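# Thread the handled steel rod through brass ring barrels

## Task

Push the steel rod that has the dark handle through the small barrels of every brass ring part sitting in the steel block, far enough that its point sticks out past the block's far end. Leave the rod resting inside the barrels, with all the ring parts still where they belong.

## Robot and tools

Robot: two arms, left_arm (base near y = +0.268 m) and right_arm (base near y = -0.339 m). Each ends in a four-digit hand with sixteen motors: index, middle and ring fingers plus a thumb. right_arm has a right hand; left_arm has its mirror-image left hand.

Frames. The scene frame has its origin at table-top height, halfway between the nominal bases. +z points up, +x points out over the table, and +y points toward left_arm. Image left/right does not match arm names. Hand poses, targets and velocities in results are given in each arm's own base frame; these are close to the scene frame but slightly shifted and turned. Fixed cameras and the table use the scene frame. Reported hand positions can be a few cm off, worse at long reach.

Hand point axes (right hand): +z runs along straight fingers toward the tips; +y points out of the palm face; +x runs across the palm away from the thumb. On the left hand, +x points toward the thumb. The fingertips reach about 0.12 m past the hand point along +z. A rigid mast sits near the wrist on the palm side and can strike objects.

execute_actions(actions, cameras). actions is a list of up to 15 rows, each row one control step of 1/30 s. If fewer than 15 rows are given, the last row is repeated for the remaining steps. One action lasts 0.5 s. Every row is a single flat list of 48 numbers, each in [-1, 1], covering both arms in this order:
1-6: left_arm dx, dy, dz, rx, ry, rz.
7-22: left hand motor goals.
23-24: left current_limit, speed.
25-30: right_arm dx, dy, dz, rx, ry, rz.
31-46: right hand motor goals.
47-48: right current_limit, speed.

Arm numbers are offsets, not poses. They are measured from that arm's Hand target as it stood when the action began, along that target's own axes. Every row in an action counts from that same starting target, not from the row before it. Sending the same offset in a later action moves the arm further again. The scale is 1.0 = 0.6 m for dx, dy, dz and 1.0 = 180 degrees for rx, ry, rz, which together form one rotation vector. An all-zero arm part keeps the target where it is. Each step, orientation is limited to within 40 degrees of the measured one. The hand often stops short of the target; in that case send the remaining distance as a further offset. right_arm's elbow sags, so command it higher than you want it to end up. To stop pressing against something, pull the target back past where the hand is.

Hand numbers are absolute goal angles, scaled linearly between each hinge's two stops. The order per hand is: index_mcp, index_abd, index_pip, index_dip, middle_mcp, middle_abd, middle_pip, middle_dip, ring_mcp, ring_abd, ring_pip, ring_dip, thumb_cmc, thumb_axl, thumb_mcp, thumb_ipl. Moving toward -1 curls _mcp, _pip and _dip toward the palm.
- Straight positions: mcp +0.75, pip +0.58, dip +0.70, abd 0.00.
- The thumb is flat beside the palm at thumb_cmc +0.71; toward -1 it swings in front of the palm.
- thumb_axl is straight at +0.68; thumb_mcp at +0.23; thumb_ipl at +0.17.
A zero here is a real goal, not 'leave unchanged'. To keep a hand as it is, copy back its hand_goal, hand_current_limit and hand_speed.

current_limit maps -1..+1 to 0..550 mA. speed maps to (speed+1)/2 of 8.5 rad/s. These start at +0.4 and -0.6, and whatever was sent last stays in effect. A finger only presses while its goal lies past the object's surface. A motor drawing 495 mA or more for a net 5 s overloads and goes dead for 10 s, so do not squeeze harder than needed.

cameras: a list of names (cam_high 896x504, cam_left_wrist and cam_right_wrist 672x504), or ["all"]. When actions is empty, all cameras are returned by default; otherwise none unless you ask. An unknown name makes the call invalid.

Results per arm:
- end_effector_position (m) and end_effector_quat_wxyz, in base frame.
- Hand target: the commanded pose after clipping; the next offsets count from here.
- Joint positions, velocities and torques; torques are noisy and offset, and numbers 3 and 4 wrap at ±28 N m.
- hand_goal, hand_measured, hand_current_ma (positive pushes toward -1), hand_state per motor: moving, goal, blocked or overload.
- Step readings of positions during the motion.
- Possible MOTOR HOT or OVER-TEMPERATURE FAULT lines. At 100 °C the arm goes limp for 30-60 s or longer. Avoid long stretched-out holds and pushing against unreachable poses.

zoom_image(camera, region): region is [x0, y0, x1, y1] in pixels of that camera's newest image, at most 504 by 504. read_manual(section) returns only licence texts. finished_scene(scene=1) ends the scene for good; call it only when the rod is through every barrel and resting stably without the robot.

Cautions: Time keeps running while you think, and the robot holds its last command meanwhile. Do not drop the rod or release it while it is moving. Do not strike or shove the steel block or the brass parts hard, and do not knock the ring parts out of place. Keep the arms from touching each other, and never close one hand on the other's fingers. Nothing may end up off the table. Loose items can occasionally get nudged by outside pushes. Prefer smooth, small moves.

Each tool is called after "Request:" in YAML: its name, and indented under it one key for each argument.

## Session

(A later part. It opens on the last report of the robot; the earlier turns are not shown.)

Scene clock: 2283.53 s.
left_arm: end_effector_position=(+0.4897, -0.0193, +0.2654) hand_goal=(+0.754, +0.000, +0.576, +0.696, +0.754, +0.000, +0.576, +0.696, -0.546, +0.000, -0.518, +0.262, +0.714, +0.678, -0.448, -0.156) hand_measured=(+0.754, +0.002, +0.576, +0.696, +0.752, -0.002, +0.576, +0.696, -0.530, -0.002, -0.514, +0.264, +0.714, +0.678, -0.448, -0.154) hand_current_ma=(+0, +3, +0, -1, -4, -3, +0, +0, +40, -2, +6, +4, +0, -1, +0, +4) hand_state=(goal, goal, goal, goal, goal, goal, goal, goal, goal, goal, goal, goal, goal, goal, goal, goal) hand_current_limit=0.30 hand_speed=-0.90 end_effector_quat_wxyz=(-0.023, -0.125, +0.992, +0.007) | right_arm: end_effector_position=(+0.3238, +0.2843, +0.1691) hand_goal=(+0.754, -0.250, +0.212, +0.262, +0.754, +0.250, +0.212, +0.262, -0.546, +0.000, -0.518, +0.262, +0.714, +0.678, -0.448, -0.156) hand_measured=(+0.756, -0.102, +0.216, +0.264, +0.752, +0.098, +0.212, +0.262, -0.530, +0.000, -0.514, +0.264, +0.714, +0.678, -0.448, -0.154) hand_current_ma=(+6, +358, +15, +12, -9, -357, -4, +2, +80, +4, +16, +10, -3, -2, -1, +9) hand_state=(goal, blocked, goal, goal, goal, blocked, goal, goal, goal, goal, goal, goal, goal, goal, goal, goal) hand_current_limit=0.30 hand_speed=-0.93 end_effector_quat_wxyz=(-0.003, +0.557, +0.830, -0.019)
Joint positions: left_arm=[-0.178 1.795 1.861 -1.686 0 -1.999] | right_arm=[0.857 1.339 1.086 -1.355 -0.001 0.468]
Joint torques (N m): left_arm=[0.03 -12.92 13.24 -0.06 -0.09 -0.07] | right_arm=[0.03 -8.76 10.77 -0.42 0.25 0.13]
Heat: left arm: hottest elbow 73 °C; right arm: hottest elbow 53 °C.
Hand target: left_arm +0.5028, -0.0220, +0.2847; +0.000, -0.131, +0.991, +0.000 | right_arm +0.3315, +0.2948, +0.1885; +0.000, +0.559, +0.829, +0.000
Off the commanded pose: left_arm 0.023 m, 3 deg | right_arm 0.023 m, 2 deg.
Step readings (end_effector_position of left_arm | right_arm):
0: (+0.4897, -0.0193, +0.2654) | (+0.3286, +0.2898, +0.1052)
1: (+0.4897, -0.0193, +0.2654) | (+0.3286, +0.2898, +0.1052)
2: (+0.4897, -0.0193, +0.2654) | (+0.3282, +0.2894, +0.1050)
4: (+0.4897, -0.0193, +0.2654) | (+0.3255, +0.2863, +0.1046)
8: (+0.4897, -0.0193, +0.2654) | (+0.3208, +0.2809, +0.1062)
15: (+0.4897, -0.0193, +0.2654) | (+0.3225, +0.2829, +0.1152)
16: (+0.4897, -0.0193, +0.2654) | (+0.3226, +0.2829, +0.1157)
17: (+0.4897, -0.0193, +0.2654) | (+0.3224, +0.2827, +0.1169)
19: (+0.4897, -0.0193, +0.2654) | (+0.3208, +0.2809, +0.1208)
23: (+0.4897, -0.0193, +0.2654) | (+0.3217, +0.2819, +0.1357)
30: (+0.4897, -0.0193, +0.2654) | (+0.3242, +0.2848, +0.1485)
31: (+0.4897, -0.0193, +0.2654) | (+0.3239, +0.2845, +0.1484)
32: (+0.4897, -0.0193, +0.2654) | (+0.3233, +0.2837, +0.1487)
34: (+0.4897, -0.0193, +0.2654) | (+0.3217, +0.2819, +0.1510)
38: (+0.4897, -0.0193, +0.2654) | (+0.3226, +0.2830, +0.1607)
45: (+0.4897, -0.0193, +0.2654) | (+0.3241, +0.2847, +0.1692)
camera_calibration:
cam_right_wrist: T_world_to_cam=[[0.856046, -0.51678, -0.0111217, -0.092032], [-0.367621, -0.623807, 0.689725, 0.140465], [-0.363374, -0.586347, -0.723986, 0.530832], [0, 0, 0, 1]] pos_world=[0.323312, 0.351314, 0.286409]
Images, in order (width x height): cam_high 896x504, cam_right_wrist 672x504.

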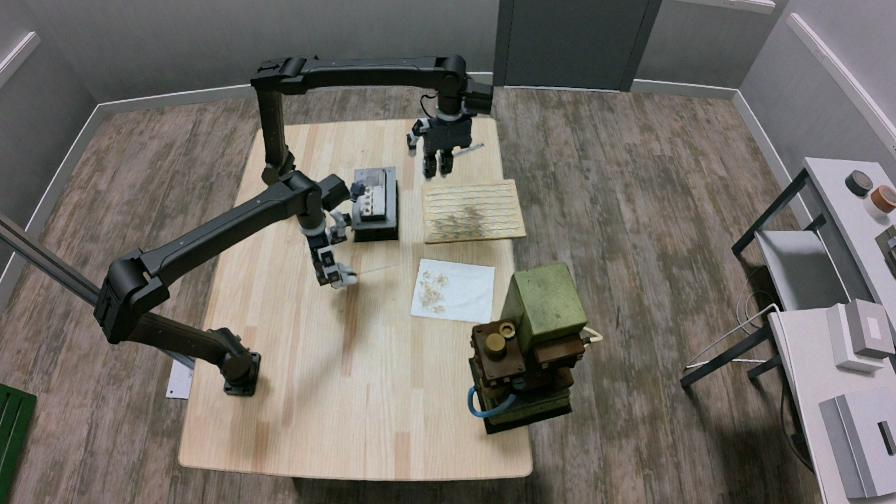

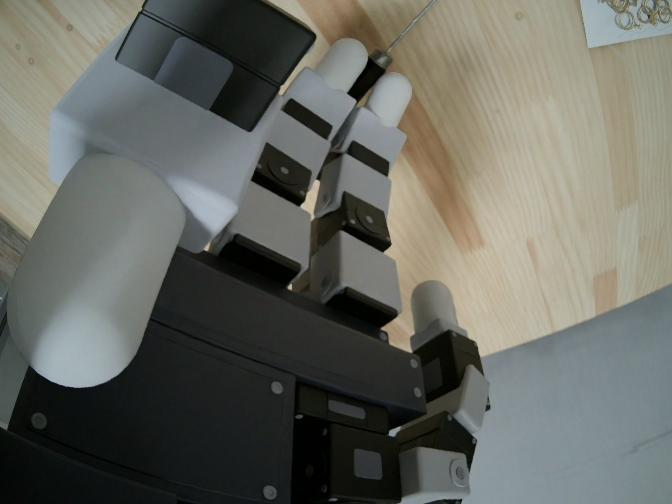

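Request:
execute_actions:
  actions:
    - [[0,0,0,0,0,0,0.754,0,0.576,0.696,0.754,0,0.576,0.696,-0.547,0,-0.519,0.261,0.714,0.678,-0.449,-0.157,0.3,-0.9,0,0,-0.06,0,0,0,0.754,-0.25,0.212,0.261,0.754,0.25,0.212,0.261,-0.547,0,-0.519,0.261,0.714,0.678,-0.449,-0.157,0.3,-0.93]]
    - [[0,0,0,0,0,0,0.754,0,0.576,0.696,0.754,0,0.576,0.696,-0.547,0,-0.519,0.261,0.714,0.678,-0.449,-0.157,0.3,-0.9,-0.0727,-0.0204,-0.06,0,0,0,0.754,-0.25,0.212,0.261,0.754,0.25,0.212,0.261,-0.547,0,-0.519,0.261,0.714,0.678,-0.449,-0.157,0.3,-0.93]]
    - [[0,0,0,0,0,0,0.754,0,0.576,0.696,0.754,0,0.576,0.696,-0.547,0,-0.519,0.261,0.714,0.678,-0.449,-0.157,0.3,-0.9,0,0,0,0,0,-0.08,0.754,-0.25,0.212,0.261,0.754,0.25,0.212,0.261,-0.547,0,-0.519,0.261,0.714,0.678,-0.449,-0.157,0.3,-0.93]]
  cameras: ["cam_high","cam_right_wrist"]

Scene clock: 2306.57 s.
left_arm: end_effector_position=(+0.4897, -0.0193, +0.2654) hand_goal=(+0.754, +0.000, +0.576, +0.696, +0.754, +0.000, +0.576, +0.696, -0.546, +0.000, -0.518, +0.262, +0.714, +0.678, -0.448, -0.156) hand_measured=(+0.754, +0.002, +0.576, +0.696, +0.752, -0.002, +0.576, +0.696, -0.530, -0.002, -0.514, +0.264, +0.714, +0.678, -0.448, -0.154) hand_current_ma=(+0, +3, +0, -1, -4, -3, +0, +0, +40, -2, +6, +4, +0, -1, +0, +4) hand_state=(goal, goal, goal, goal, goal, goal, goal, goal, goal, goal, goal, goal, goal, goal, goal, goal) hand_current_limit=0.30 hand_speed=-0.90 end_effector_quat_wxyz=(-0.023, -0.125, +0.992, +0.007) | right_arm: end_effector_position=(+0.3326, +0.2492, +0.2499) hand_goal=(+0.754, -0.250, +0.212, +0.262, +0.754, +0.250, +0.212, +0.262, -0.546, +0.000, -0.518, +0.262, +0.714, +0.678, -0.448, -0.156) hand_measured=(+0.756, -0.102, +0.216, +0.264, +0.752, +0.098, +0.212, +0.262, -0.530, +0.000, -0.514, +0.264, +0.714, +0.678, -0.448, -0.154) hand_current_ma=(+10, +358, +15, +12, -10, -357, -4, +2, +80, +4, +16, +10, -3, -2, -2, +9) hand_state=(goal, blocked, goal, goal, goal, blocked, goal, goal, goal, goal, goal, goal, goal, goal, goal, goal) hand_current_limit=0.30 hand_speed=-0.93 end_effector_quat_wxyz=(-0.002, +0.453, +0.891, -0.009)
Joint positions: left_arm=[-0.178 1.795 1.861 -1.686 0 -1.999] | right_arm=[0.718 1.217 1.189 -1.56 0.003 0.088]
Joint torques (N m): left_arm=[-0.09 -12.75 13.2 -0.21 -0.11 -0.07] | right_arm=[-1.14 -7.53 9.44 -0.32 0.05 0]
Heat: left arm: hottest elbow 73 °C; right arm: hottest elbow 53 °C.
Hand target: left_arm +0.5028, -0.0220, +0.2847; +0.000, -0.131, +0.991, +0.000 | right_arm +0.3367, +0.2497, +0.2604; +0.000, +0.450, +0.893, +0.000
Off the commanded pose: left_arm 0.023 m, 3 deg | right_arm 0.011 m, 1 deg.
Step readings (end_effector_position of left_arm | right_arm):
0: (+0.4897, -0.0193, +0.2654) | (+0.3238, +0.2843, +0.1691)
1: (+0.4897, -0.0193, +0.2654) | (+0.3237, +0.2842, +0.1692)
2: (+0.4897, -0.0193, +0.2654) | (+0.3232, +0.2836, +0.1703)
4: (+0.4897, -0.0193, +0.2654) | (+0.3216, +0.2817, +0.1750)
8: (+0.4897, -0.0193, +0.2654) | (+0.3235, +0.2840, +0.1934)
15: (+0.4897, -0.0193, +0.2654) | (+0.3254, +0.2861, +0.2079)
16: (+0.4897, -0.0193, +0.2654) | (+0.3251, +0.2858, +0.2077)
17: (+0.4897, -0.0193, +0.2654) | (+0.3241, +0.2838, +0.2076)
19: (+0.4897, -0.0193, +0.2654) | (+0.3224, +0.2752, +0.2102)
23: (+0.4897, -0.0193, +0.2654) | (+0.3250, +0.2505, +0.2263)
30: (+0.4897, -0.0193, +0.2654) | (+0.3290, +0.2412, +0.2464)
31: (+0.4897, -0.0193, +0.2654) | (+0.3289, +0.2416, +0.2463)
32: (+0.4897, -0.0193, +0.2654) | (+0.3287, +0.2425, +0.2462)
34: (+0.4897, -0.0193, +0.2654) | (+0.3292, +0.2451, +0.2463)
38: (+0.4897, -0.0193, +0.2654) | (+0.3327, +0.2451, +0.2481)
45: (+0.4897, -0.0193, +0.2654) | (+0.3340, +0.2460, +0.2501)
camera_calibration:
cam_right_wrist: T_world_to_cam=[[0.954657, -0.297563, -0.00925727, -0.20477], [-0.213648, -0.706431, 0.674767, 0.0391821], [-0.207325, -0.642193, -0.737973, 0.537377], [0, 0, 0, 1]] pos_world=[0.315268, 0.311847, 0.368235]
Images, in order (width x height): cam_high 896x504, cam_right_wrist 672x504.

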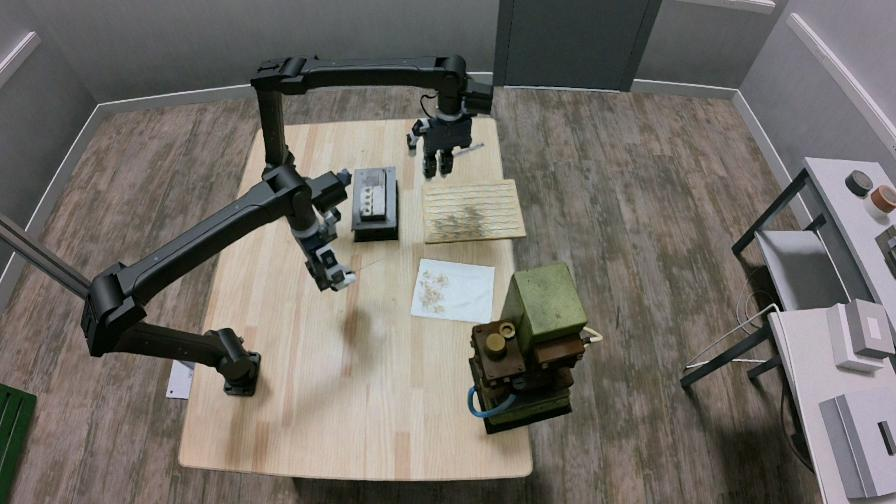

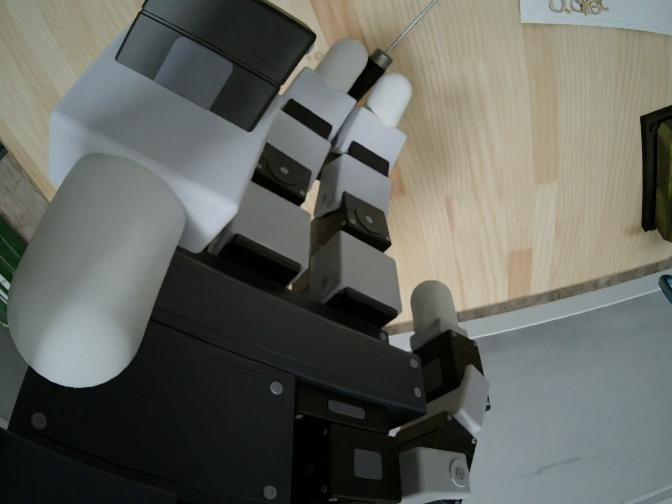

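Request:
execute_actions:
  actions:
    - [[0,0,0,0,0,0,0.754,0,0.576,0.696,0.754,0,0.576,0.696,-0.547,0,-0.519,0.261,0.714,0.678,-0.449,-0.157,0.3,-0.9,0,0,0,0,0,-0.08,0.754,-0.25,0.212,0.261,0.754,0.25,0.212,0.261,-0.547,0,-0.519,0.261,0.714,0.678,-0.449,-0.157,0.3,-0.93]]
    - [[0,0,0,0,0,0,0.754,0,0.576,0.696,0.754,0,0.576,0.696,-0.547,0,-0.519,0.261,0.714,0.678,-0.449,-0.157,0.3,-0.9,0,0,0,0,0,-0.08,0.754,-0.25,0.212,0.261,0.754,0.25,0.212,0.261,-0.547,0,-0.519,0.261,0.714,0.678,-0.449,-0.157,0.3,-0.93]]
    - [[0,0,0,0,0,0,0.754,0,0.576,0.696,0.754,0,0.576,0.696,-0.547,0,-0.519,0.261,0.714,0.678,-0.449,-0.157,0.3,-0.9,0,0,0,0,0,-0.08,0.754,-0.25,0.212,0.261,0.754,0.25,0.212,0.261,-0.547,0,-0.519,0.261,0.714,0.678,-0.449,-0.157,0.3,-0.93]]
    - [[0,0,0,0,0,0,0.754,0,0.576,0.696,0.754,0,0.576,0.696,-0.547,0,-0.519,0.261,0.714,0.678,-0.449,-0.157,0.3,-0.9,0,0,0,0,0,-0.065,0.754,-0.25,0.212,0.261,0.754,0.25,0.212,0.261,-0.547,0,-0.519,0.261,0.714,0.678,-0.449,-0.157,0.3,-0.93]]
  cameras: ["all"]

Scene clock: 2316.37 s.
left_arm: end_effector_position=(+0.4897, -0.0193, +0.2654) hand_goal=(+0.754, +0.000, +0.576, +0.696, +0.754, +0.000, +0.576, +0.696, -0.546, +0.000, -0.518, +0.262, +0.714, +0.678, -0.448, -0.156) hand_measured=(+0.754, +0.002, +0.576, +0.696, +0.752, -0.002, +0.576, +0.696, -0.530, -0.002, -0.514, +0.264, +0.714, +0.678, -0.448, -0.154) hand_current_ma=(+0, +3, +0, -1, -4, -3, +0, +0, +40, -2, +6, +4, +0, -1, +0, +4) hand_state=(goal, goal, goal, goal, goal, goal, goal, goal, goal, goal, goal, goal, goal, goal, goal, goal) hand_current_limit=0.30 hand_speed=-0.90 end_effector_quat_wxyz=(-0.023, -0.125, +0.992, +0.007) | right_arm: end_effector_position=(+0.3225, +0.2440, +0.2439) hand_goal=(+0.754, -0.250, +0.212, +0.262, +0.754, +0.250, +0.212, +0.262, -0.546, +0.000, -0.518, +0.262, +0.714, +0.678, -0.448, -0.156) hand_measured=(+0.756, -0.102, +0.216, +0.264, +0.752, +0.098, +0.210, +0.262, -0.530, +0.000, -0.514, +0.264, +0.714, +0.678, -0.448, -0.154) hand_current_ma=(+11, +357, +15, +12, -10, -357, -4, +2, +80, +4, +16, +10, -3, -2, -2, +9) hand_state=(goal, blocked, goal, goal, goal, blocked, goal, goal, goal, goal, goal, goal, goal, goal, goal, goal) hand_current_limit=0.30 hand_speed=-0.93 end_effector_quat_wxyz=(-0.016, -0.008, +1.000, -0.011)
Joint positions: left_arm=[-0.178 1.795 1.861 -1.686 0 -1.999] | right_arm=[0.488 1.254 1.207 -1.562 0.004 -1.099]
Joint torques (N m): left_arm=[0.03 -12.75 13.2 -0.21 -0.11 -0.06] | right_arm=[-0.97 -6.77 11.37 -0.01 -0.16 -0.11]
Heat: left arm: hottest elbow 73 °C; right arm: hottest elbow 55 °C.
Hand target: left_arm +0.5028, -0.0220, +0.2847; +0.000, -0.131, +0.991, +0.000 | right_arm +0.3366, +0.2497, +0.2604; +0.000, -0.012, +1.000, +0.000
Off the commanded pose: left_arm 0.023 m, 3 deg | right_arm 0.022 m, 2 deg.
Step readings (end_effector_position of left_arm | right_arm):
0: (+0.4897, -0.0193, +0.2654) | (+0.3326, +0.2492, +0.2499)
1: (+0.4897, -0.0193, +0.2654) | (+0.3326, +0.2494, +0.2499)
2: (+0.4897, -0.0193, +0.2654) | (+0.3328, +0.2497, +0.2501)
4: (+0.4897, -0.0193, +0.2654) | (+0.3333, +0.2504, +0.2505)
8: (+0.4897, -0.0193, +0.2654) | (+0.3367, +0.2468, +0.2531)
15: (+0.4897, -0.0193, +0.2654) | (+0.3364, +0.2477, +0.2541)
16: (+0.4897, -0.0193, +0.2654) | (+0.3359, +0.2484, +0.2541)
17: (+0.4897, -0.0193, +0.2654) | (+0.3355, +0.2490, +0.2541)
19: (+0.4897, -0.0193, +0.2654) | (+0.3349, +0.2499, +0.2541)
23: (+0.4897, -0.0193, +0.2654) | (+0.3368, +0.2461, +0.2540)
30: (+0.4897, -0.0193, +0.2654) | (+0.3348, +0.2464, +0.2540)
31: (+0.4897, -0.0193, +0.2654) | (+0.3342, +0.2470, +0.2540)
32: (+0.4897, -0.0193, +0.2654) | (+0.3333, +0.2474, +0.2540)
34: (+0.4897, -0.0193, +0.2654) | (+0.3316, +0.2475, +0.2538)
38: (+0.4897, -0.0193, +0.2654) | (+0.3315, +0.2430, +0.2522)
45: (+0.4897, -0.0193, +0.2654) | (+0.3290, +0.2433, +0.2472)
46: (+0.4897, -0.0193, +0.2654) | (+0.3284, +0.2438, +0.2468)
47: (+0.4897, -0.0193, +0.2654) | (+0.3273, +0.2441, +0.2462)
49: (+0.4897, -0.0193, +0.2654) | (+0.3254, +0.2443, +0.2454)
53: (+0.4897, -0.0193, +0.2654) | (+0.3259, +0.2422, +0.2432)
60: (+0.4897, -0.0193, +0.2654) | (+0.3245, +0.2428, +0.2425)
camera_calibration:
cam_left_wrist: T_world_to_cam=[[0.887996, -0.458628, -0.033529, -0.464994], [-0.272938, -0.584333, 0.764238, -0.133044], [-0.370093, -0.669489, -0.644062, 0.46183], [0, 0, 0, 1]] pos_world=[0.54752, 0.0181882, 0.383534]
cam_right_wrist: T_world_to_cam=[[0.792515, 0.608443, -0.041437, -0.357656], [0.478815, -0.578712, 0.660173, -0.2135], [0.377697, -0.543038, -0.74997, 0.31762], [0, 0, 0, 1]] pos_world=[0.26571, 0.266538, 0.364332]

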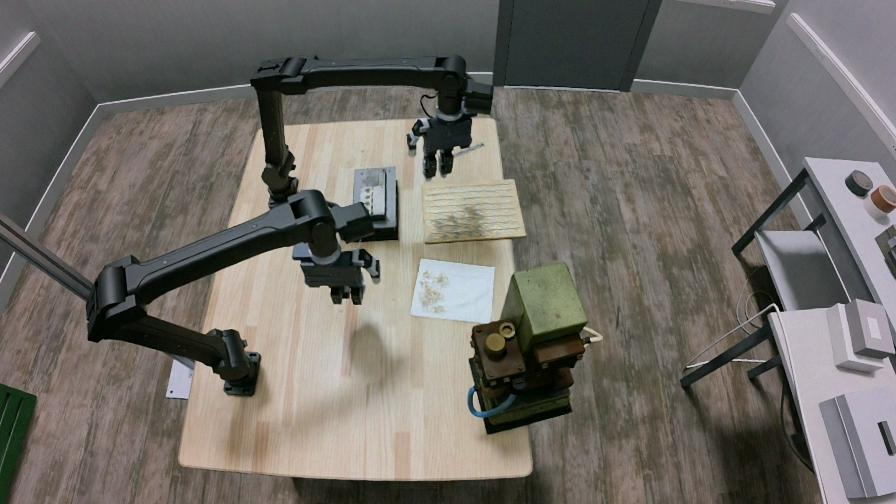

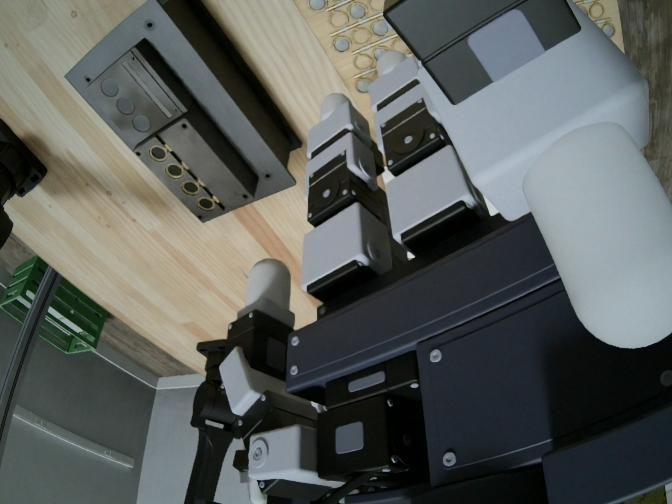

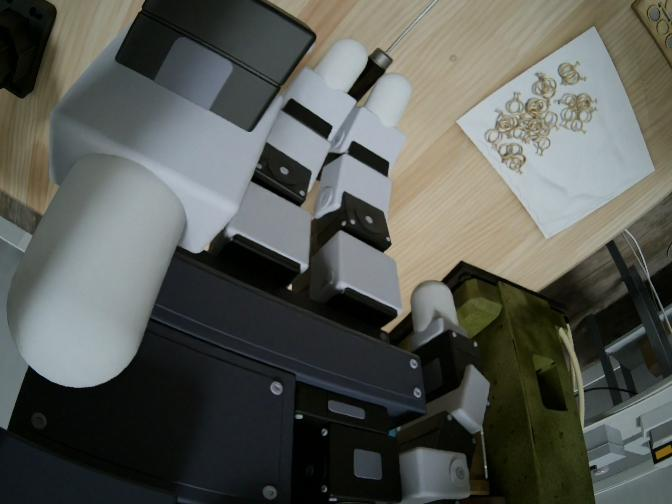

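Request:
execute_actions:
  actions:
    - [[0,0,0,0,0,0,0.754,0,0.576,0.696,0.754,0,0.576,0.696,-0.95,0,-0.519,0.261,0.714,0.678,-0.449,-0.157,0.3,-0.8,-0.01,0.05,0,0,0,-0.015,0.754,-0.25,0.212,0.261,0.754,0.25,0.212,0.261,-0.547,0,-0.519,0.261,0.714,0.678,-0.449,-0.157,0.3,-0.93]]
    - [[0,0,0,0,0,0,0.754,0,0.576,0.696,0.754,0,0.576,0.696,-0.95,0,-0.519,0.261,0.714,0.678,-0.449,-0.157,0.3,-0.8,0,0.0,0,0,0,0,0.754,-0.25,0.212,0.261,0.754,0.25,0.212,0.261,-0.547,0,-0.519,0.261,0.714,0.678,-0.449,-0.157,0.3,-0.93]]
  cameras: ["cam_high","cam_left_wrist"]

Scene clock: 2343.17 s.
left_arm: end_effector_position=(+0.4897, -0.0193, +0.2654) hand_goal=(+0.754, +0.000, +0.576, +0.696, +0.754, +0.000, +0.576, +0.696, -0.950, +0.000, -0.518, +0.262, +0.714, +0.678, -0.448, -0.156) hand_measured=(+0.754, +0.002, +0.576, +0.696, +0.752, -0.002, +0.576, +0.696, -0.684, -0.002, -0.508, +0.264, +0.714, +0.678, -0.448, -0.154) hand_current_ma=(+0, +3, +0, -1, -4, -3, +0, +0, +357, -2, +22, +5, +0, -1, +0, +4) hand_state=(goal, goal, goal, goal, goal, goal, goal, goal, blocked, goal, goal, goal, goal, goal, goal, goal) hand_current_limit=0.30 hand_speed=-0.80 end_effector_quat_wxyz=(-0.023, -0.125, +0.992, +0.007) | right_arm: end_effector_position=(+0.3302, +0.2705, +0.2433) hand_goal=(+0.754, -0.250, +0.212, +0.262, +0.754, +0.250, +0.212, +0.262, -0.546, +0.000, -0.518, +0.262, +0.714, +0.678, -0.448, -0.156) hand_measured=(+0.756, -0.102, +0.216, +0.264, +0.752, +0.098, +0.210, +0.262, -0.530, +0.000, -0.514, +0.264, +0.714, +0.678, -0.448, -0.154) hand_current_ma=(+11, +357, +15, +12, -10, -357, -4, +2, +80, +4, +16, +10, -3, -2, -2, +9) hand_state=(goal, blocked, goal, goal, goal, blocked, goal, goal, goal, goal, goal, goal, goal, goal, goal, goal) hand_current_limit=0.30 hand_speed=-0.93 end_effector_quat_wxyz=(-0.019, -0.031, +0.999, -0.010)
Joint positions: left_arm=[-0.178 1.795 1.861 -1.686 0 -1.999] | right_arm=[0.534 1.316 1.261 -1.558 0 -1.099]
Joint torques (N m): left_arm=[-0.15 -12.69 13.19 -0.23 -0.11 -0.07] | right_arm=[0.03 -8 11.37 0.02 -0.06 0]
Heat: left arm: hottest elbow 73 °C; right arm: hottest elbow 58 °C.
Hand target: left_arm +0.5028, -0.0220, +0.2847; +0.000, -0.131, +0.991, +0.000 | right_arm +0.3420, +0.2798, +0.2605; +0.000, -0.035, +0.999, +0.000
Off the commanded pose: left_arm 0.023 m, 3 deg | right_arm 0.023 m, 2 deg.
Step readings (end_effector_position of left_arm | right_arm):
0: (+0.4897, -0.0193, +0.2654) | (+0.3225, +0.2440, +0.2439)
1: (+0.4897, -0.0193, +0.2654) | (+0.3226, +0.2441, +0.2439)
2: (+0.4897, -0.0193, +0.2654) | (+0.3232, +0.2448, +0.2440)
4: (+0.4897, -0.0193, +0.2654) | (+0.3260, +0.2489, +0.2454)
8: (+0.4897, -0.0193, +0.2654) | (+0.3305, +0.2638, +0.2459)
15: (+0.4897, -0.0193, +0.2654) | (+0.3295, +0.2701, +0.2420)
16: (+0.4897, -0.0193, +0.2654) | (+0.3296, +0.2702, +0.2422)
17: (+0.4897, -0.0193, +0.2654) | (+0.3296, +0.2702, +0.2423)
19: (+0.4897, -0.0193, +0.2654) | (+0.3298, +0.2703, +0.2426)
23: (+0.4897, -0.0193, +0.2654) | (+0.3301, +0.2705, +0.2431)
30: (+0.4897, -0.0193, +0.2654) | (+0.3302, +0.2705, +0.2433)
camera_calibration:
cam_left_wrist: T_world_to_cam=[[0.887996, -0.458628, -0.033529, -0.464994], [-0.272938, -0.584333, 0.764238, -0.133044], [-0.370093, -0.669489, -0.644062, 0.46183], [0, 0, 0, 1]] pos_world=[0.54752, 0.0181882, 0.383534]
Images, in order (width x height): cam_high 896x504, cam_left_wrist 672x504.

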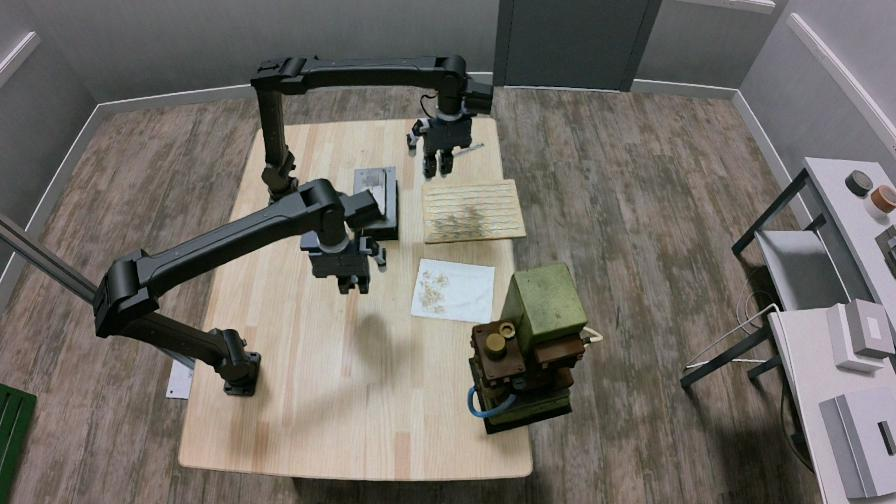

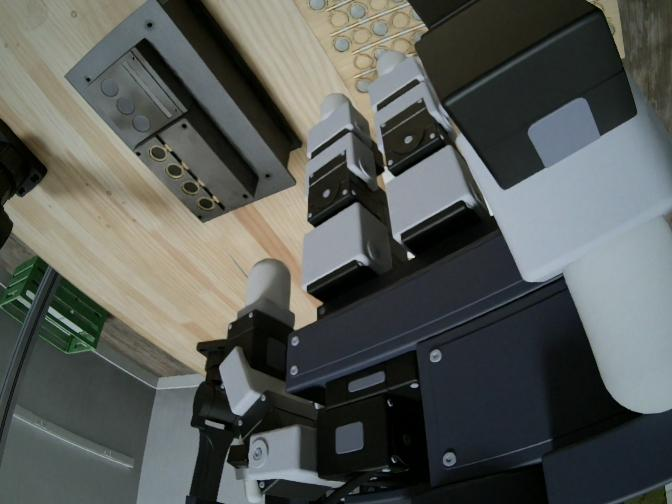

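Request:
execute_actions:
  actions:
    - [[0,0,0,0,0,0,0.754,0,0.576,0.696,0.754,0,0.576,0.696,-0.547,0,-0.519,0.261,0.714,0.678,0.23,0.17,0.3,-0.75,0,0,0,0,0,0,0.754,-0.25,0.212,0.261,0.754,0.25,0.212,0.261,-0.547,0,-0.519,0.261,0.714,0.678,-0.449,-0.157,0.3,-0.93]]
    - [[0,0,0,0,0,0,0.754,0,0.576,0.696,0.754,0,0.576,0.696,-0.547,0,-0.519,0.261,0.714,0.678,0.23,0.17,0.3,-0.75,0,0.02,0,0,0,0,0.754,-0.25,0.212,0.261,0.754,0.25,0.212,0.261,-0.547,0,-0.519,0.261,0.714,0.678,-0.449,-0.157,0.3,-0.93]]
  cameras: ["cam_high","cam_left_wrist"]

Request:
zoom_image:
  camera: "cam_left_wrist"
  region: [100, 100, 400, 325]

Request:
zoom_image:
  camera: "cam_high"
  region: [290, 150, 430, 300]

Scene clock: 2356.97 s.
left_arm: end_effector_position=(+0.4897, -0.0193, +0.2654) hand_goal=(+0.754, +0.000, +0.576, +0.696, +0.754, +0.000, +0.576, +0.696, -0.546, +0.000, -0.518, +0.262, +0.714, +0.678, +0.230, +0.170) hand_measured=(+0.754, +0.002, +0.576, +0.696, +0.752, -0.002, +0.576, +0.696, -0.540, -0.002, -0.514, +0.264, +0.714, +0.678, +0.218, +0.166) hand_current_ma=(+0, +3, +0, -1, -4, -3, +0, +0, +10, -2, +6, +1, +0, -1, -35, -12) hand_state=(goal, goal, goal, goal, goal, goal, goal, goal, goal, goal, goal, goal, goal, goal, goal, goal) hand_current_limit=0.30 hand_speed=-0.75 end_effector_quat_wxyz=(-0.023, -0.125, +0.992, +0.007) | right_arm: end_effector_position=(+0.3278, +0.2814, +0.2447) hand_goal=(+0.754, -0.250, +0.212, +0.262, +0.754, +0.250, +0.212, +0.262, -0.546, +0.000, -0.518, +0.262, +0.714, +0.678, -0.448, -0.156) hand_measured=(+0.756, -0.102, +0.216, +0.264, +0.752, +0.098, +0.210, +0.262, -0.530, +0.000, -0.514, +0.264, +0.714, +0.678, -0.448, -0.154) hand_current_ma=(+12, +358, +15, +12, -10, -357, -4, +2, +80, +4, +16, +10, -3, -2, -2, +9) hand_state=(goal, blocked, goal, goal, goal, blocked, goal, goal, goal, goal, goal, goal, goal, goal, goal, goal) hand_current_limit=0.30 hand_speed=-0.93 end_effector_quat_wxyz=(-0.017, -0.039, +0.999, -0.010)
Joint positions: left_arm=[-0.178 1.795 1.861 -1.686 0 -1.999] | right_arm=[0.559 1.327 1.274 -1.558 -0.001 -1.089]
Joint torques (N m): left_arm=[0.15 -13.1 13.3 -0.16 -0.11 -0.07] | right_arm=[0.26 -7.82 11.38 0.05 -0.07 0.19]
Heat: left arm: hottest elbow 73 °C; right arm: hottest elbow 59 °C.
Hand target: left_arm +0.5028, -0.0220, +0.2847; +0.000, -0.131, +0.991, +0.000 | right_arm +0.3410, +0.2919, +0.2603; +0.000, -0.035, +0.999, +0.000
Off the commanded pose: left_arm 0.023 m, 3 deg | right_arm 0.023 m, 2 deg.
Step readings (end_effector_position of left_arm | right_arm):
0: (+0.4897, -0.0193, +0.2654) | (+0.3302, +0.2705, +0.2433)
1: (+0.4897, -0.0193, +0.2654) | (+0.3302, +0.2705, +0.2433)
2: (+0.4897, -0.0193, +0.2654) | (+0.3302, +0.2705, +0.2433)
4: (+0.4897, -0.0193, +0.2654) | (+0.3302, +0.2705, +0.2433)
8: (+0.4897, -0.0193, +0.2654) | (+0.3302, +0.2705, +0.2433)
15: (+0.4897, -0.0193, +0.2654) | (+0.3302, +0.2705, +0.2433)
16: (+0.4897, -0.0193, +0.2654) | (+0.3302, +0.2705, +0.2433)
17: (+0.4897, -0.0193, +0.2654) | (+0.3301, +0.2709, +0.2435)
19: (+0.4897, -0.0193, +0.2654) | (+0.3298, +0.2724, +0.2438)
23: (+0.4897, -0.0193, +0.2654) | (+0.3287, +0.2784, +0.2454)
30: (+0.4897, -0.0193, +0.2654) | (+0.3277, +0.2814, +0.2449)
camera_calibration:
cam_left_wrist: T_world_to_cam=[[0.887996, -0.458628, -0.033529, -0.464994], [-0.272938, -0.584333, 0.764238, -0.133044], [-0.370093, -0.669489, -0.644062, 0.46183], [0, 0, 0, 1]] pos_world=[0.54752, 0.0181882, 0.383534]
Images, in order (width x height): cam_high 896x504, cam_left_wrist 672x504.

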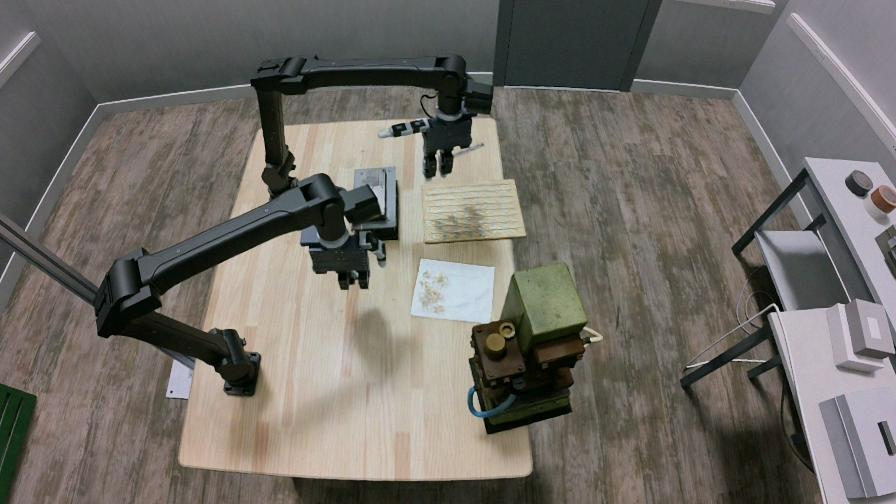

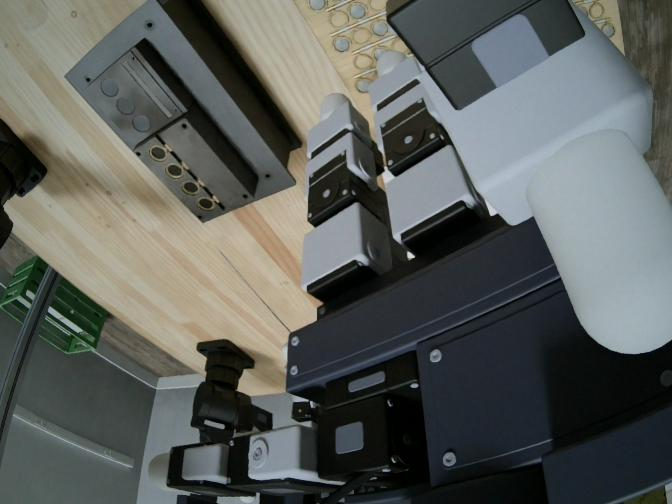

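Scaled by 1.680 from the camera's 672x504 image, which has a finer 960x720 frame.

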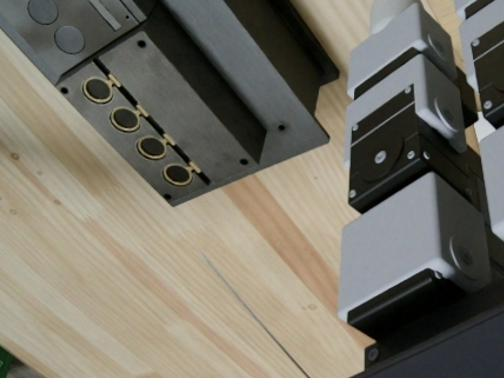

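Scaled by 3.360 from the camera's 896x504 image, which has a finer 1280x720 frame.

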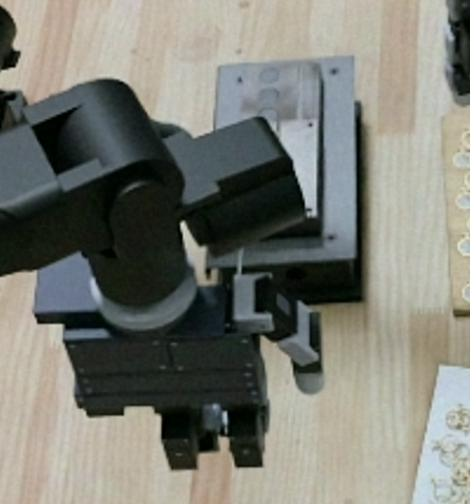

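Request:
zoom_image:
  camera: "cam_high"
  region: [340, 195, 400, 245]

Scaled by 8.400 from the camera's 896x504 image, which has a finer 1280x720 frame.

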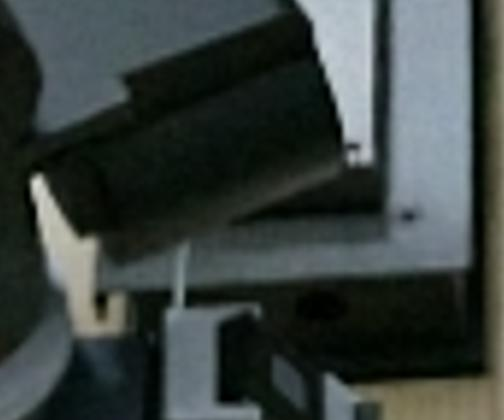

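Request:
execute_actions:
  actions:
    - [[0,0,0,0,0,0,0.754,0,0.576,0.696,0.754,0,0.576,0.696,-0.547,0,-0.519,0.261,0.714,0.678,0.23,0.17,0.3,-0.75,-0.015,-0.015,0,-0.0265,0,0,0.754,-0.25,0.212,0.261,0.754,0.25,0.212,0.261,-0.547,0,-0.519,0.261,0.714,0.678,-0.449,-0.157,0.3,-0.93]]
    - [[0,0,0,0,0,0,0.754,0,0.576,0.696,0.754,0,0.576,0.696,-0.547,0,-0.519,0.261,0.714,0.678,0.23,0.17,0.3,-0.75,-0.015,0,0,-0.0265,0,0,0.754,-0.25,0.212,0.261,0.754,0.25,0.212,0.261,-0.547,0,-0.519,0.261,0.714,0.678,-0.449,-0.157,0.3,-0.93]]
  cameras: ["cam_high","cam_left_wrist"]

Request:
zoom_image:
  camera: "cam_left_wrist"
  region: [100, 100, 400, 325]

Request:
zoom_image:
  camera: "cam_high"
  region: [330, 185, 400, 245]

Scene clock: 2422.70 s.
left_arm: end_effector_position=(+0.4897, -0.0193, +0.2654) hand_goal=(+0.754, +0.000, +0.576, +0.696, +0.754, +0.000, +0.576, +0.696, -0.546, +0.000, -0.518, +0.262, +0.714, +0.678, +0.230, +0.170) hand_measured=(+0.754, +0.002, +0.576, +0.696, +0.752, -0.002, +0.576, +0.696, -0.540, -0.002, -0.514, +0.264, +0.714, +0.678, +0.218, +0.166) hand_current_ma=(+0, +3, +0, -1, -4, -3, +0, +0, +10, -2, +6, +1, +0, -1, -35, -12) hand_state=(goal, goal, goal, goal, goal, goal, goal, goal, goal, goal, goal, goal, goal, goal, goal, goal) hand_current_limit=0.30 hand_speed=-0.75 end_effector_quat_wxyz=(-0.023, -0.125, +0.992, +0.007) | right_arm: end_effector_position=(+0.3572, +0.2840, +0.2631) hand_goal=(+0.754, -0.250, +0.212, +0.262, +0.754, +0.250, +0.212, +0.262, -0.546, +0.000, -0.518, +0.262, +0.714, +0.678, -0.448, -0.156) hand_measured=(+0.758, -0.102, +0.216, +0.264, +0.752, +0.098, +0.210, +0.262, -0.530, +0.000, -0.514, +0.264, +0.714, +0.678, -0.448, -0.154) hand_current_ma=(+18, +358, +15, +12, -7, -357, -4, +2, +80, +4, +14, +10, -3, -2, -2, +9) hand_state=(goal, blocked, goal, goal, goal, blocked, goal, goal, goal, goal, goal, goal, goal, goal, goal, goal) hand_current_limit=0.30 hand_speed=-0.93 end_effector_quat_wxyz=(-0.004, -0.031, +0.996, +0.082)
Joint positions: left_arm=[-0.178 1.795 1.861 -1.686 0 -1.999] | right_arm=[0.464 1.327 1.274 -1.456 -0.152 -1.163]
Joint torques (N m): left_arm=[0.15 -12.86 13.23 -0.14 -0.08 -0.05] | right_arm=[-0.67 -8.59 7.88 0.42 -0.37 -0.08]
Heat: left arm: hottest elbow 74 °C; right arm: hottest elbow 64 °C.
Hand target: left_arm +0.5028, -0.0220, +0.2847; +0.000, -0.131, +0.991, +0.000 | right_arm +0.3596, +0.2841, +0.2603; -0.003, -0.035, +0.996, +0.083
Off the commanded pose: left_arm 0.023 m, 3 deg | right_arm 0.004 m, 1 deg.
Step readings (end_effector_position of left_arm | right_arm):
0: (+0.4897, -0.0193, +0.2654) | (+0.3278, +0.2814, +0.2447)
1: (+0.4897, -0.0193, +0.2654) | (+0.3277, +0.2816, +0.2448)
2: (+0.4897, -0.0193, +0.2654) | (+0.3278, +0.2831, +0.2456)
4: (+0.4897, -0.0193, +0.2654) | (+0.3303, +0.2865, +0.2484)
8: (+0.4897, -0.0193, +0.2654) | (+0.3403, +0.2834, +0.2515)
15: (+0.4897, -0.0193, +0.2654) | (+0.3450, +0.2799, +0.2526)
16: (+0.4897, -0.0193, +0.2654) | (+0.3449, +0.2803, +0.2529)
17: (+0.4897, -0.0193, +0.2654) | (+0.3447, +0.2821, +0.2540)
19: (+0.4897, -0.0193, +0.2654) | (+0.3466, +0.2864, +0.2578)
23: (+0.4897, -0.0193, +0.2654) | (+0.3541, +0.2858, +0.2616)
30: (+0.4897, -0.0193, +0.2654) | (+0.3575, +0.2837, +0.2629)
camera_calibration:
cam_left_wrist: T_world_to_cam=[[0.887996, -0.458628, -0.033529, -0.464994], [-0.272938, -0.584333, 0.764238, -0.133044], [-0.370093, -0.669489, -0.644062, 0.46183], [0, 0, 0, 1]] pos_world=[0.54752, 0.0181882, 0.383534]
Images, in order (width x height): cam_high 896x504, cam_left_wrist 672x504.

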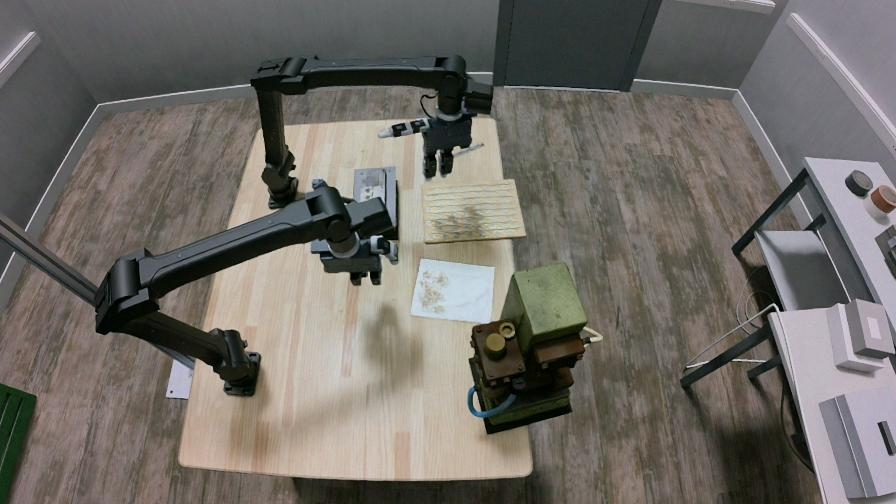

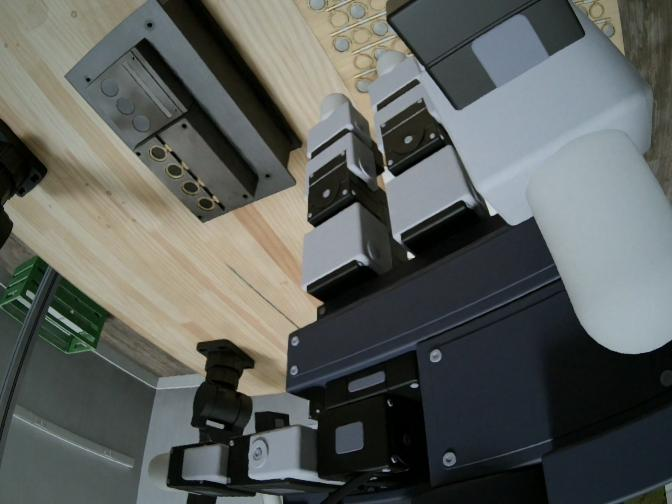

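Scaled by 1.680 from the camera's 672x504 image, which has a finer 960x720 frame.

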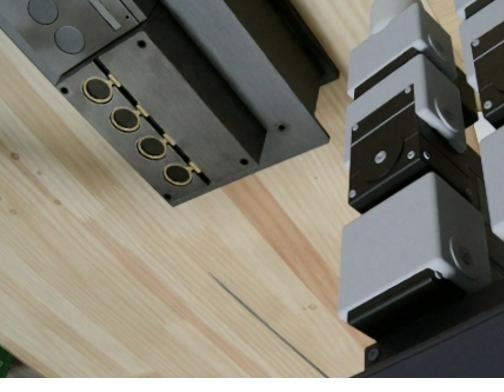

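Scaled by 7.200 from the camera's 896x504 image, which has a finer 1280x720 frame.

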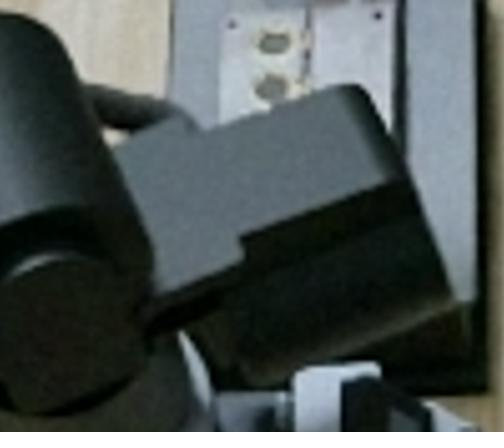

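Request:
zoom_image:
  camera: "cam_left_wrist"
  region: [130, 130, 250, 230]

Scaled by 4.200 from the camera's 672x504 image, which has a finer 960x720 frame.

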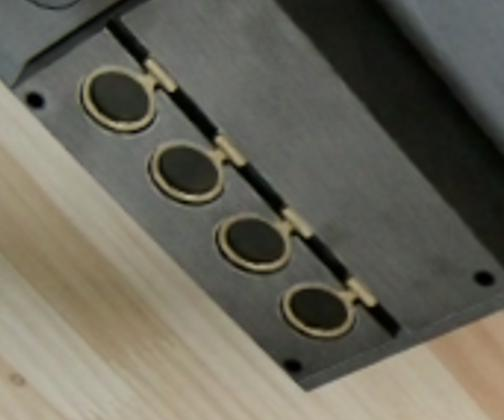

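Request:
execute_actions:
  actions:
    - [[0,0,0,0,0,0,0.754,0,0.576,0.696,0.754,0,0.576,0.696,-0.547,0,-0.519,0.261,0.714,0.678,0.23,0.17,0.3,-0.75,0.005,-0.011,0.066,0,0,0,0.754,-0.25,0.212,0.261,0.754,0.25,0.212,0.261,-0.547,0,-0.519,0.261,0.714,0.678,-0.449,-0.157,0.3,-0.93]]
  cameras: ["cam_high","cam_left_wrist"]

Request:
zoom_image:
  camera: "cam_left_wrist"
  region: [150, 130, 350, 330]

Scene clock: 2455.00 s.
left_arm: end_effector_position=(+0.4897, -0.0193, +0.2654) hand_goal=(+0.754, +0.000, +0.576, +0.696, +0.754, +0.000, +0.576, +0.696, -0.546, +0.000, -0.518, +0.262, +0.714, +0.678, +0.230, +0.170) hand_measured=(+0.754, +0.002, +0.576, +0.696, +0.752, -0.002, +0.576, +0.696, -0.540, -0.002, -0.514, +0.264, +0.714, +0.678, +0.218, +0.166) hand_current_ma=(+0, +3, +0, -1, -4, -3, +0, +0, +10, -2, +6, +1, +0, -1, -35, -12) hand_state=(goal, goal, goal, goal, goal, goal, goal, goal, goal, goal, goal, goal, goal, goal, goal, goal) hand_current_limit=0.30 hand_speed=-0.75 end_effector_quat_wxyz=(-0.023, -0.125, +0.992, +0.007) | right_arm: end_effector_position=(+0.3541, +0.2825, +0.2205) hand_goal=(+0.754, -0.250, +0.212, +0.262, +0.754, +0.250, +0.212, +0.262, -0.546, +0.000, -0.518, +0.262, +0.714, +0.678, -0.448, -0.156) hand_measured=(+0.758, -0.102, +0.216, +0.264, +0.752, +0.098, +0.210, +0.262, -0.530, +0.000, -0.514, +0.264, +0.714, +0.678, -0.448, -0.154) hand_current_ma=(+18, +358, +15, +12, -7, -357, -4, +2, +79, +4, +14, +10, -3, -2, -2, +9) hand_state=(goal, blocked, goal, goal, goal, blocked, goal, goal, goal, goal, goal, goal, goal, goal, goal, goal) hand_current_limit=0.30 hand_speed=-0.93 end_effector_quat_wxyz=(-0.006, -0.031, +0.996, +0.081)
Joint positions: left_arm=[-0.178 1.795 1.861 -1.686 0 -1.999] | right_arm=[0.464 1.333 1.169 -1.35 -0.152 -1.164]
Joint torques (N m): left_arm=[0.03 -12.81 13.15 -0.21 -0.11 -0.06] | right_arm=[-0.44 -9.17 7.95 0.43 -0.35 -0.04]
Heat: left arm: hottest elbow 74 °C; right arm: hottest elbow 59 °C.
Hand target: left_arm +0.5028, -0.0220, +0.2847; +0.000, -0.131, +0.991, +0.000 | right_arm +0.3566, +0.2839, +0.2201; -0.003, -0.035, +0.996, +0.083
Off the commanded pose: left_arm 0.023 m, 3 deg | right_arm 0.003 m, 1 deg.
Step readings (end_effector_position of left_arm | right_arm):
0: (+0.4897, -0.0193, +0.2654) | (+0.3571, +0.2840, +0.2631)
1: (+0.4897, -0.0193, +0.2654) | (+0.3572, +0.2840, +0.2628)
2: (+0.4897, -0.0193, +0.2654) | (+0.3576, +0.2842, +0.2608)
4: (+0.4897, -0.0193, +0.2654) | (+0.3584, +0.2847, +0.2526)
8: (+0.4897, -0.0193, +0.2654) | (+0.3527, +0.2819, +0.2284)
15: (+0.4897, -0.0193, +0.2654) | (+0.3537, +0.2823, +0.2204)
camera_calibration:
cam_left_wrist: T_world_to_cam=[[0.887996, -0.458628, -0.033529, -0.464994], [-0.272938, -0.584333, 0.764238, -0.133044], [-0.370093, -0.669489, -0.644062, 0.46183], [0, 0, 0, 1]] pos_world=[0.54752, 0.0181882, 0.383534]
Images, in order (width x height): cam_high 896x504, cam_left_wrist 672x504.

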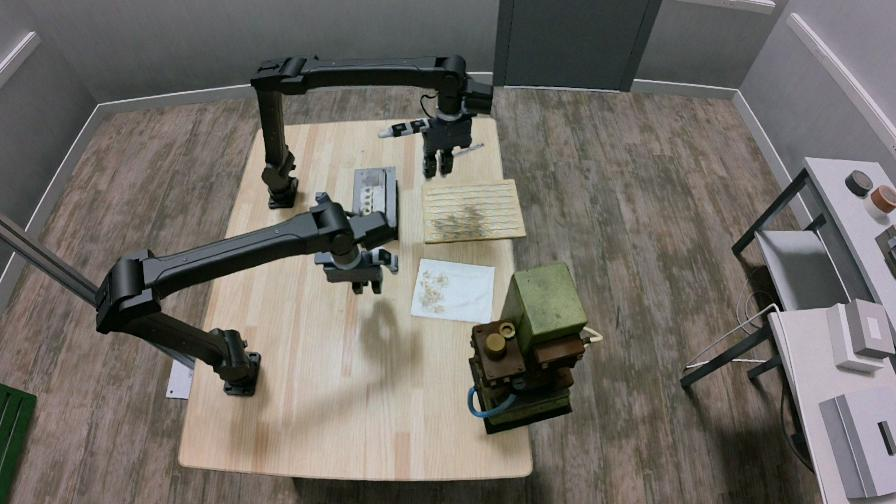

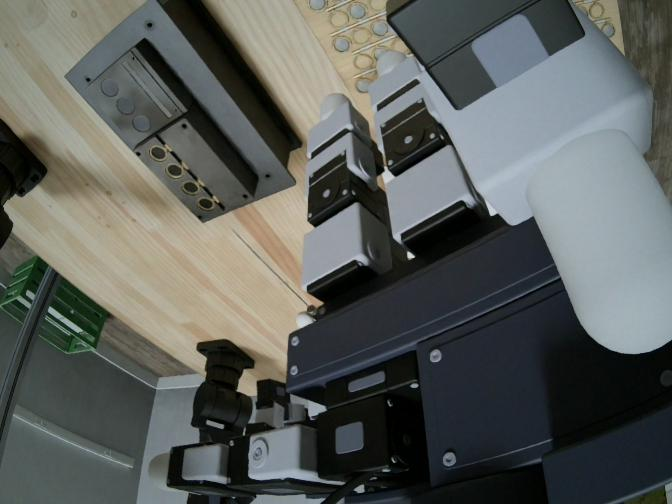

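Scaled by 2.520 from the camera's 672x504 image, which has a finer 960x720 frame.

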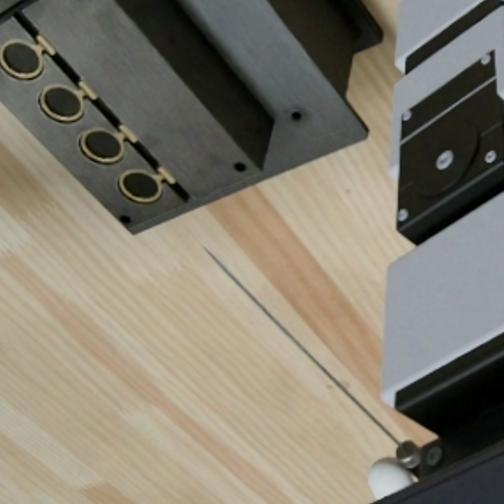

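Request:
zoom_image:
  camera: "cam_high"
  region: [330, 185, 410, 245]

Scaled by 6.300 from the camera's 896x504 image, which has a finer 1280x720 frame.

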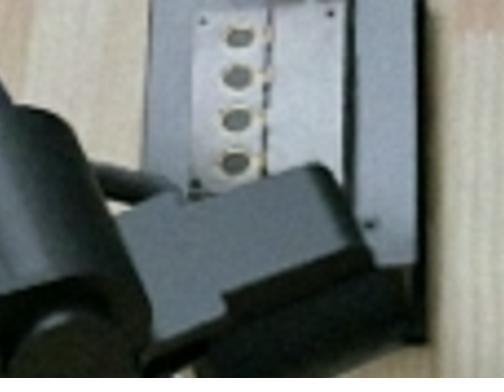

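Request:
execute_actions:
  actions:
    - [[0,0,0,0,0,0,0.754,0,0.576,0.696,0.754,0,0.576,0.696,-0.547,0,-0.519,0.261,0.714,0.678,0.23,0.17,0.3,-0.75,0.005,0.0247,0.0041,0,0,0,0.754,-0.25,0.212,0.261,0.754,0.25,0.212,0.261,-0.547,0,-0.519,0.261,0.714,0.678,-0.449,-0.157,0.3,-0.93]]
  cameras: ["cam_left_wrist"]

Request:
zoom_image:
  camera: "cam_left_wrist"
  region: [150, 130, 350, 330]

Scene clock: 2471.80 s.
left_arm: end_effector_position=(+0.4897, -0.0193, +0.2654) hand_goal=(+0.754, +0.000, +0.576, +0.696, +0.754, +0.000, +0.576, +0.696, -0.546, +0.000, -0.518, +0.262, +0.714, +0.678, +0.230, +0.170) hand_measured=(+0.754, +0.002, +0.576, +0.696, +0.752, -0.002, +0.576, +0.696, -0.540, -0.002, -0.514, +0.264, +0.714, +0.678, +0.218, +0.166) hand_current_ma=(+0, +3, +0, -1, -4, -3, +0, +0, +10, -2, +6, +1, +0, -1, -35, -12) hand_state=(goal, goal, goal, goal, goal, goal, goal, goal, goal, goal, goal, goal, goal, goal, goal, goal) hand_current_limit=0.30 hand_speed=-0.75 end_effector_quat_wxyz=(-0.023, -0.125, +0.992, +0.007) | right_arm: end_effector_position=(+0.3475, +0.2944, +0.2209) hand_goal=(+0.754, -0.250, +0.212, +0.262, +0.754, +0.250, +0.212, +0.262, -0.546, +0.000, -0.518, +0.262, +0.714, +0.678, -0.448, -0.156) hand_measured=(+0.758, -0.102, +0.216, +0.264, +0.752, +0.098, +0.210, +0.262, -0.530, +0.000, -0.514, +0.264, +0.714, +0.678, -0.448, -0.154) hand_current_ma=(+19, +358, +15, +12, -7, -357, -4, +2, +79, +4, +13, +10, -3, -2, -2, +9) hand_state=(goal, blocked, goal, goal, goal, blocked, goal, goal, goal, goal, goal, goal, goal, goal, goal, goal) hand_current_limit=0.30 hand_speed=-0.93 end_effector_quat_wxyz=(-0.006, -0.039, +0.996, +0.082)
Joint positions: left_arm=[-0.178 1.795 1.861 -1.686 0 -1.999] | right_arm=[0.497 1.333 1.169 -1.344 -0.152 -1.148]
Joint torques (N m): left_arm=[-0.03 -12.63 13.22 -0.14 -0.1 -0.07] | right_arm=[0.15 -8.18 8.55 0.44 -0.24 0.12]
Heat: left arm: hottest elbow 74 °C; right arm: hottest elbow 57 °C.
Hand target: left_arm +0.5028, -0.0220, +0.2847; +0.000, -0.131, +0.991, +0.000 | right_arm +0.3525, +0.2987, +0.2202; -0.003, -0.035, +0.996, +0.083
Off the commanded pose: left_arm 0.023 m, 3 deg | right_arm 0.007 m, 1 deg.
Step readings (end_effector_position of left_arm | right_arm):
0: (+0.4897, -0.0193, +0.2654) | (+0.3541, +0.2825, +0.2205)
1: (+0.4897, -0.0193, +0.2654) | (+0.3541, +0.2825, +0.2205)
2: (+0.4897, -0.0193, +0.2654) | (+0.3540, +0.2829, +0.2205)
4: (+0.4897, -0.0193, +0.2654) | (+0.3535, +0.2844, +0.2206)
8: (+0.4897, -0.0193, +0.2654) | (+0.3498, +0.2906, +0.2208)
15: (+0.4897, -0.0193, +0.2654) | (+0.3473, +0.2944, +0.2209)
camera_calibration:
cam_left_wrist: T_world_to_cam=[[0.887996, -0.458628, -0.033529, -0.464994], [-0.272938, -0.584333, 0.764238, -0.133044], [-0.370093, -0.669489, -0.644062, 0.46183], [0, 0, 0, 1]] pos_world=[0.54752, 0.0181882, 0.383534]
Images, in order (width x height): cam_left_wrist 672x504.

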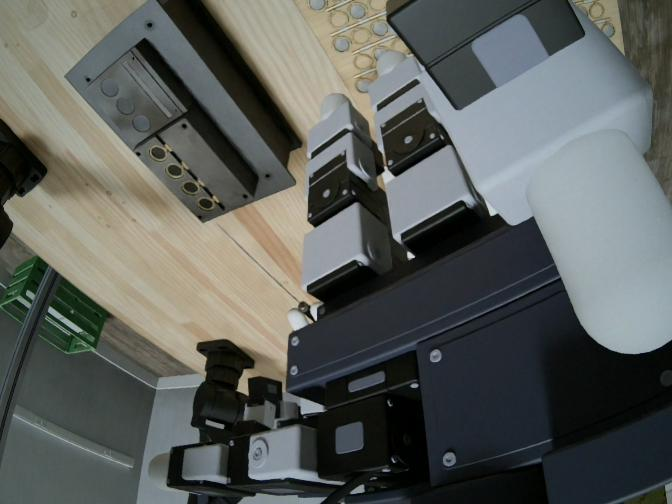

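Scaled by 2.520 from the camera's 672x504 image, which has a finer 960x720 frame.

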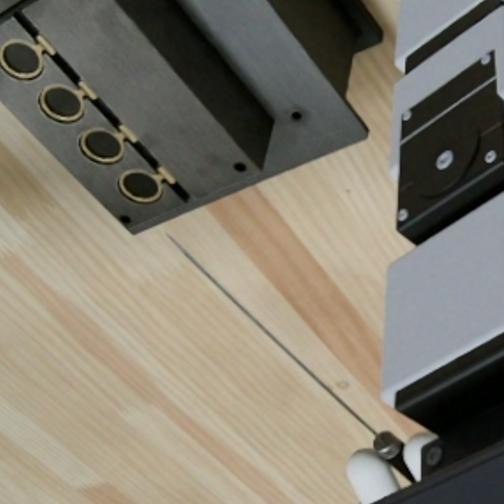

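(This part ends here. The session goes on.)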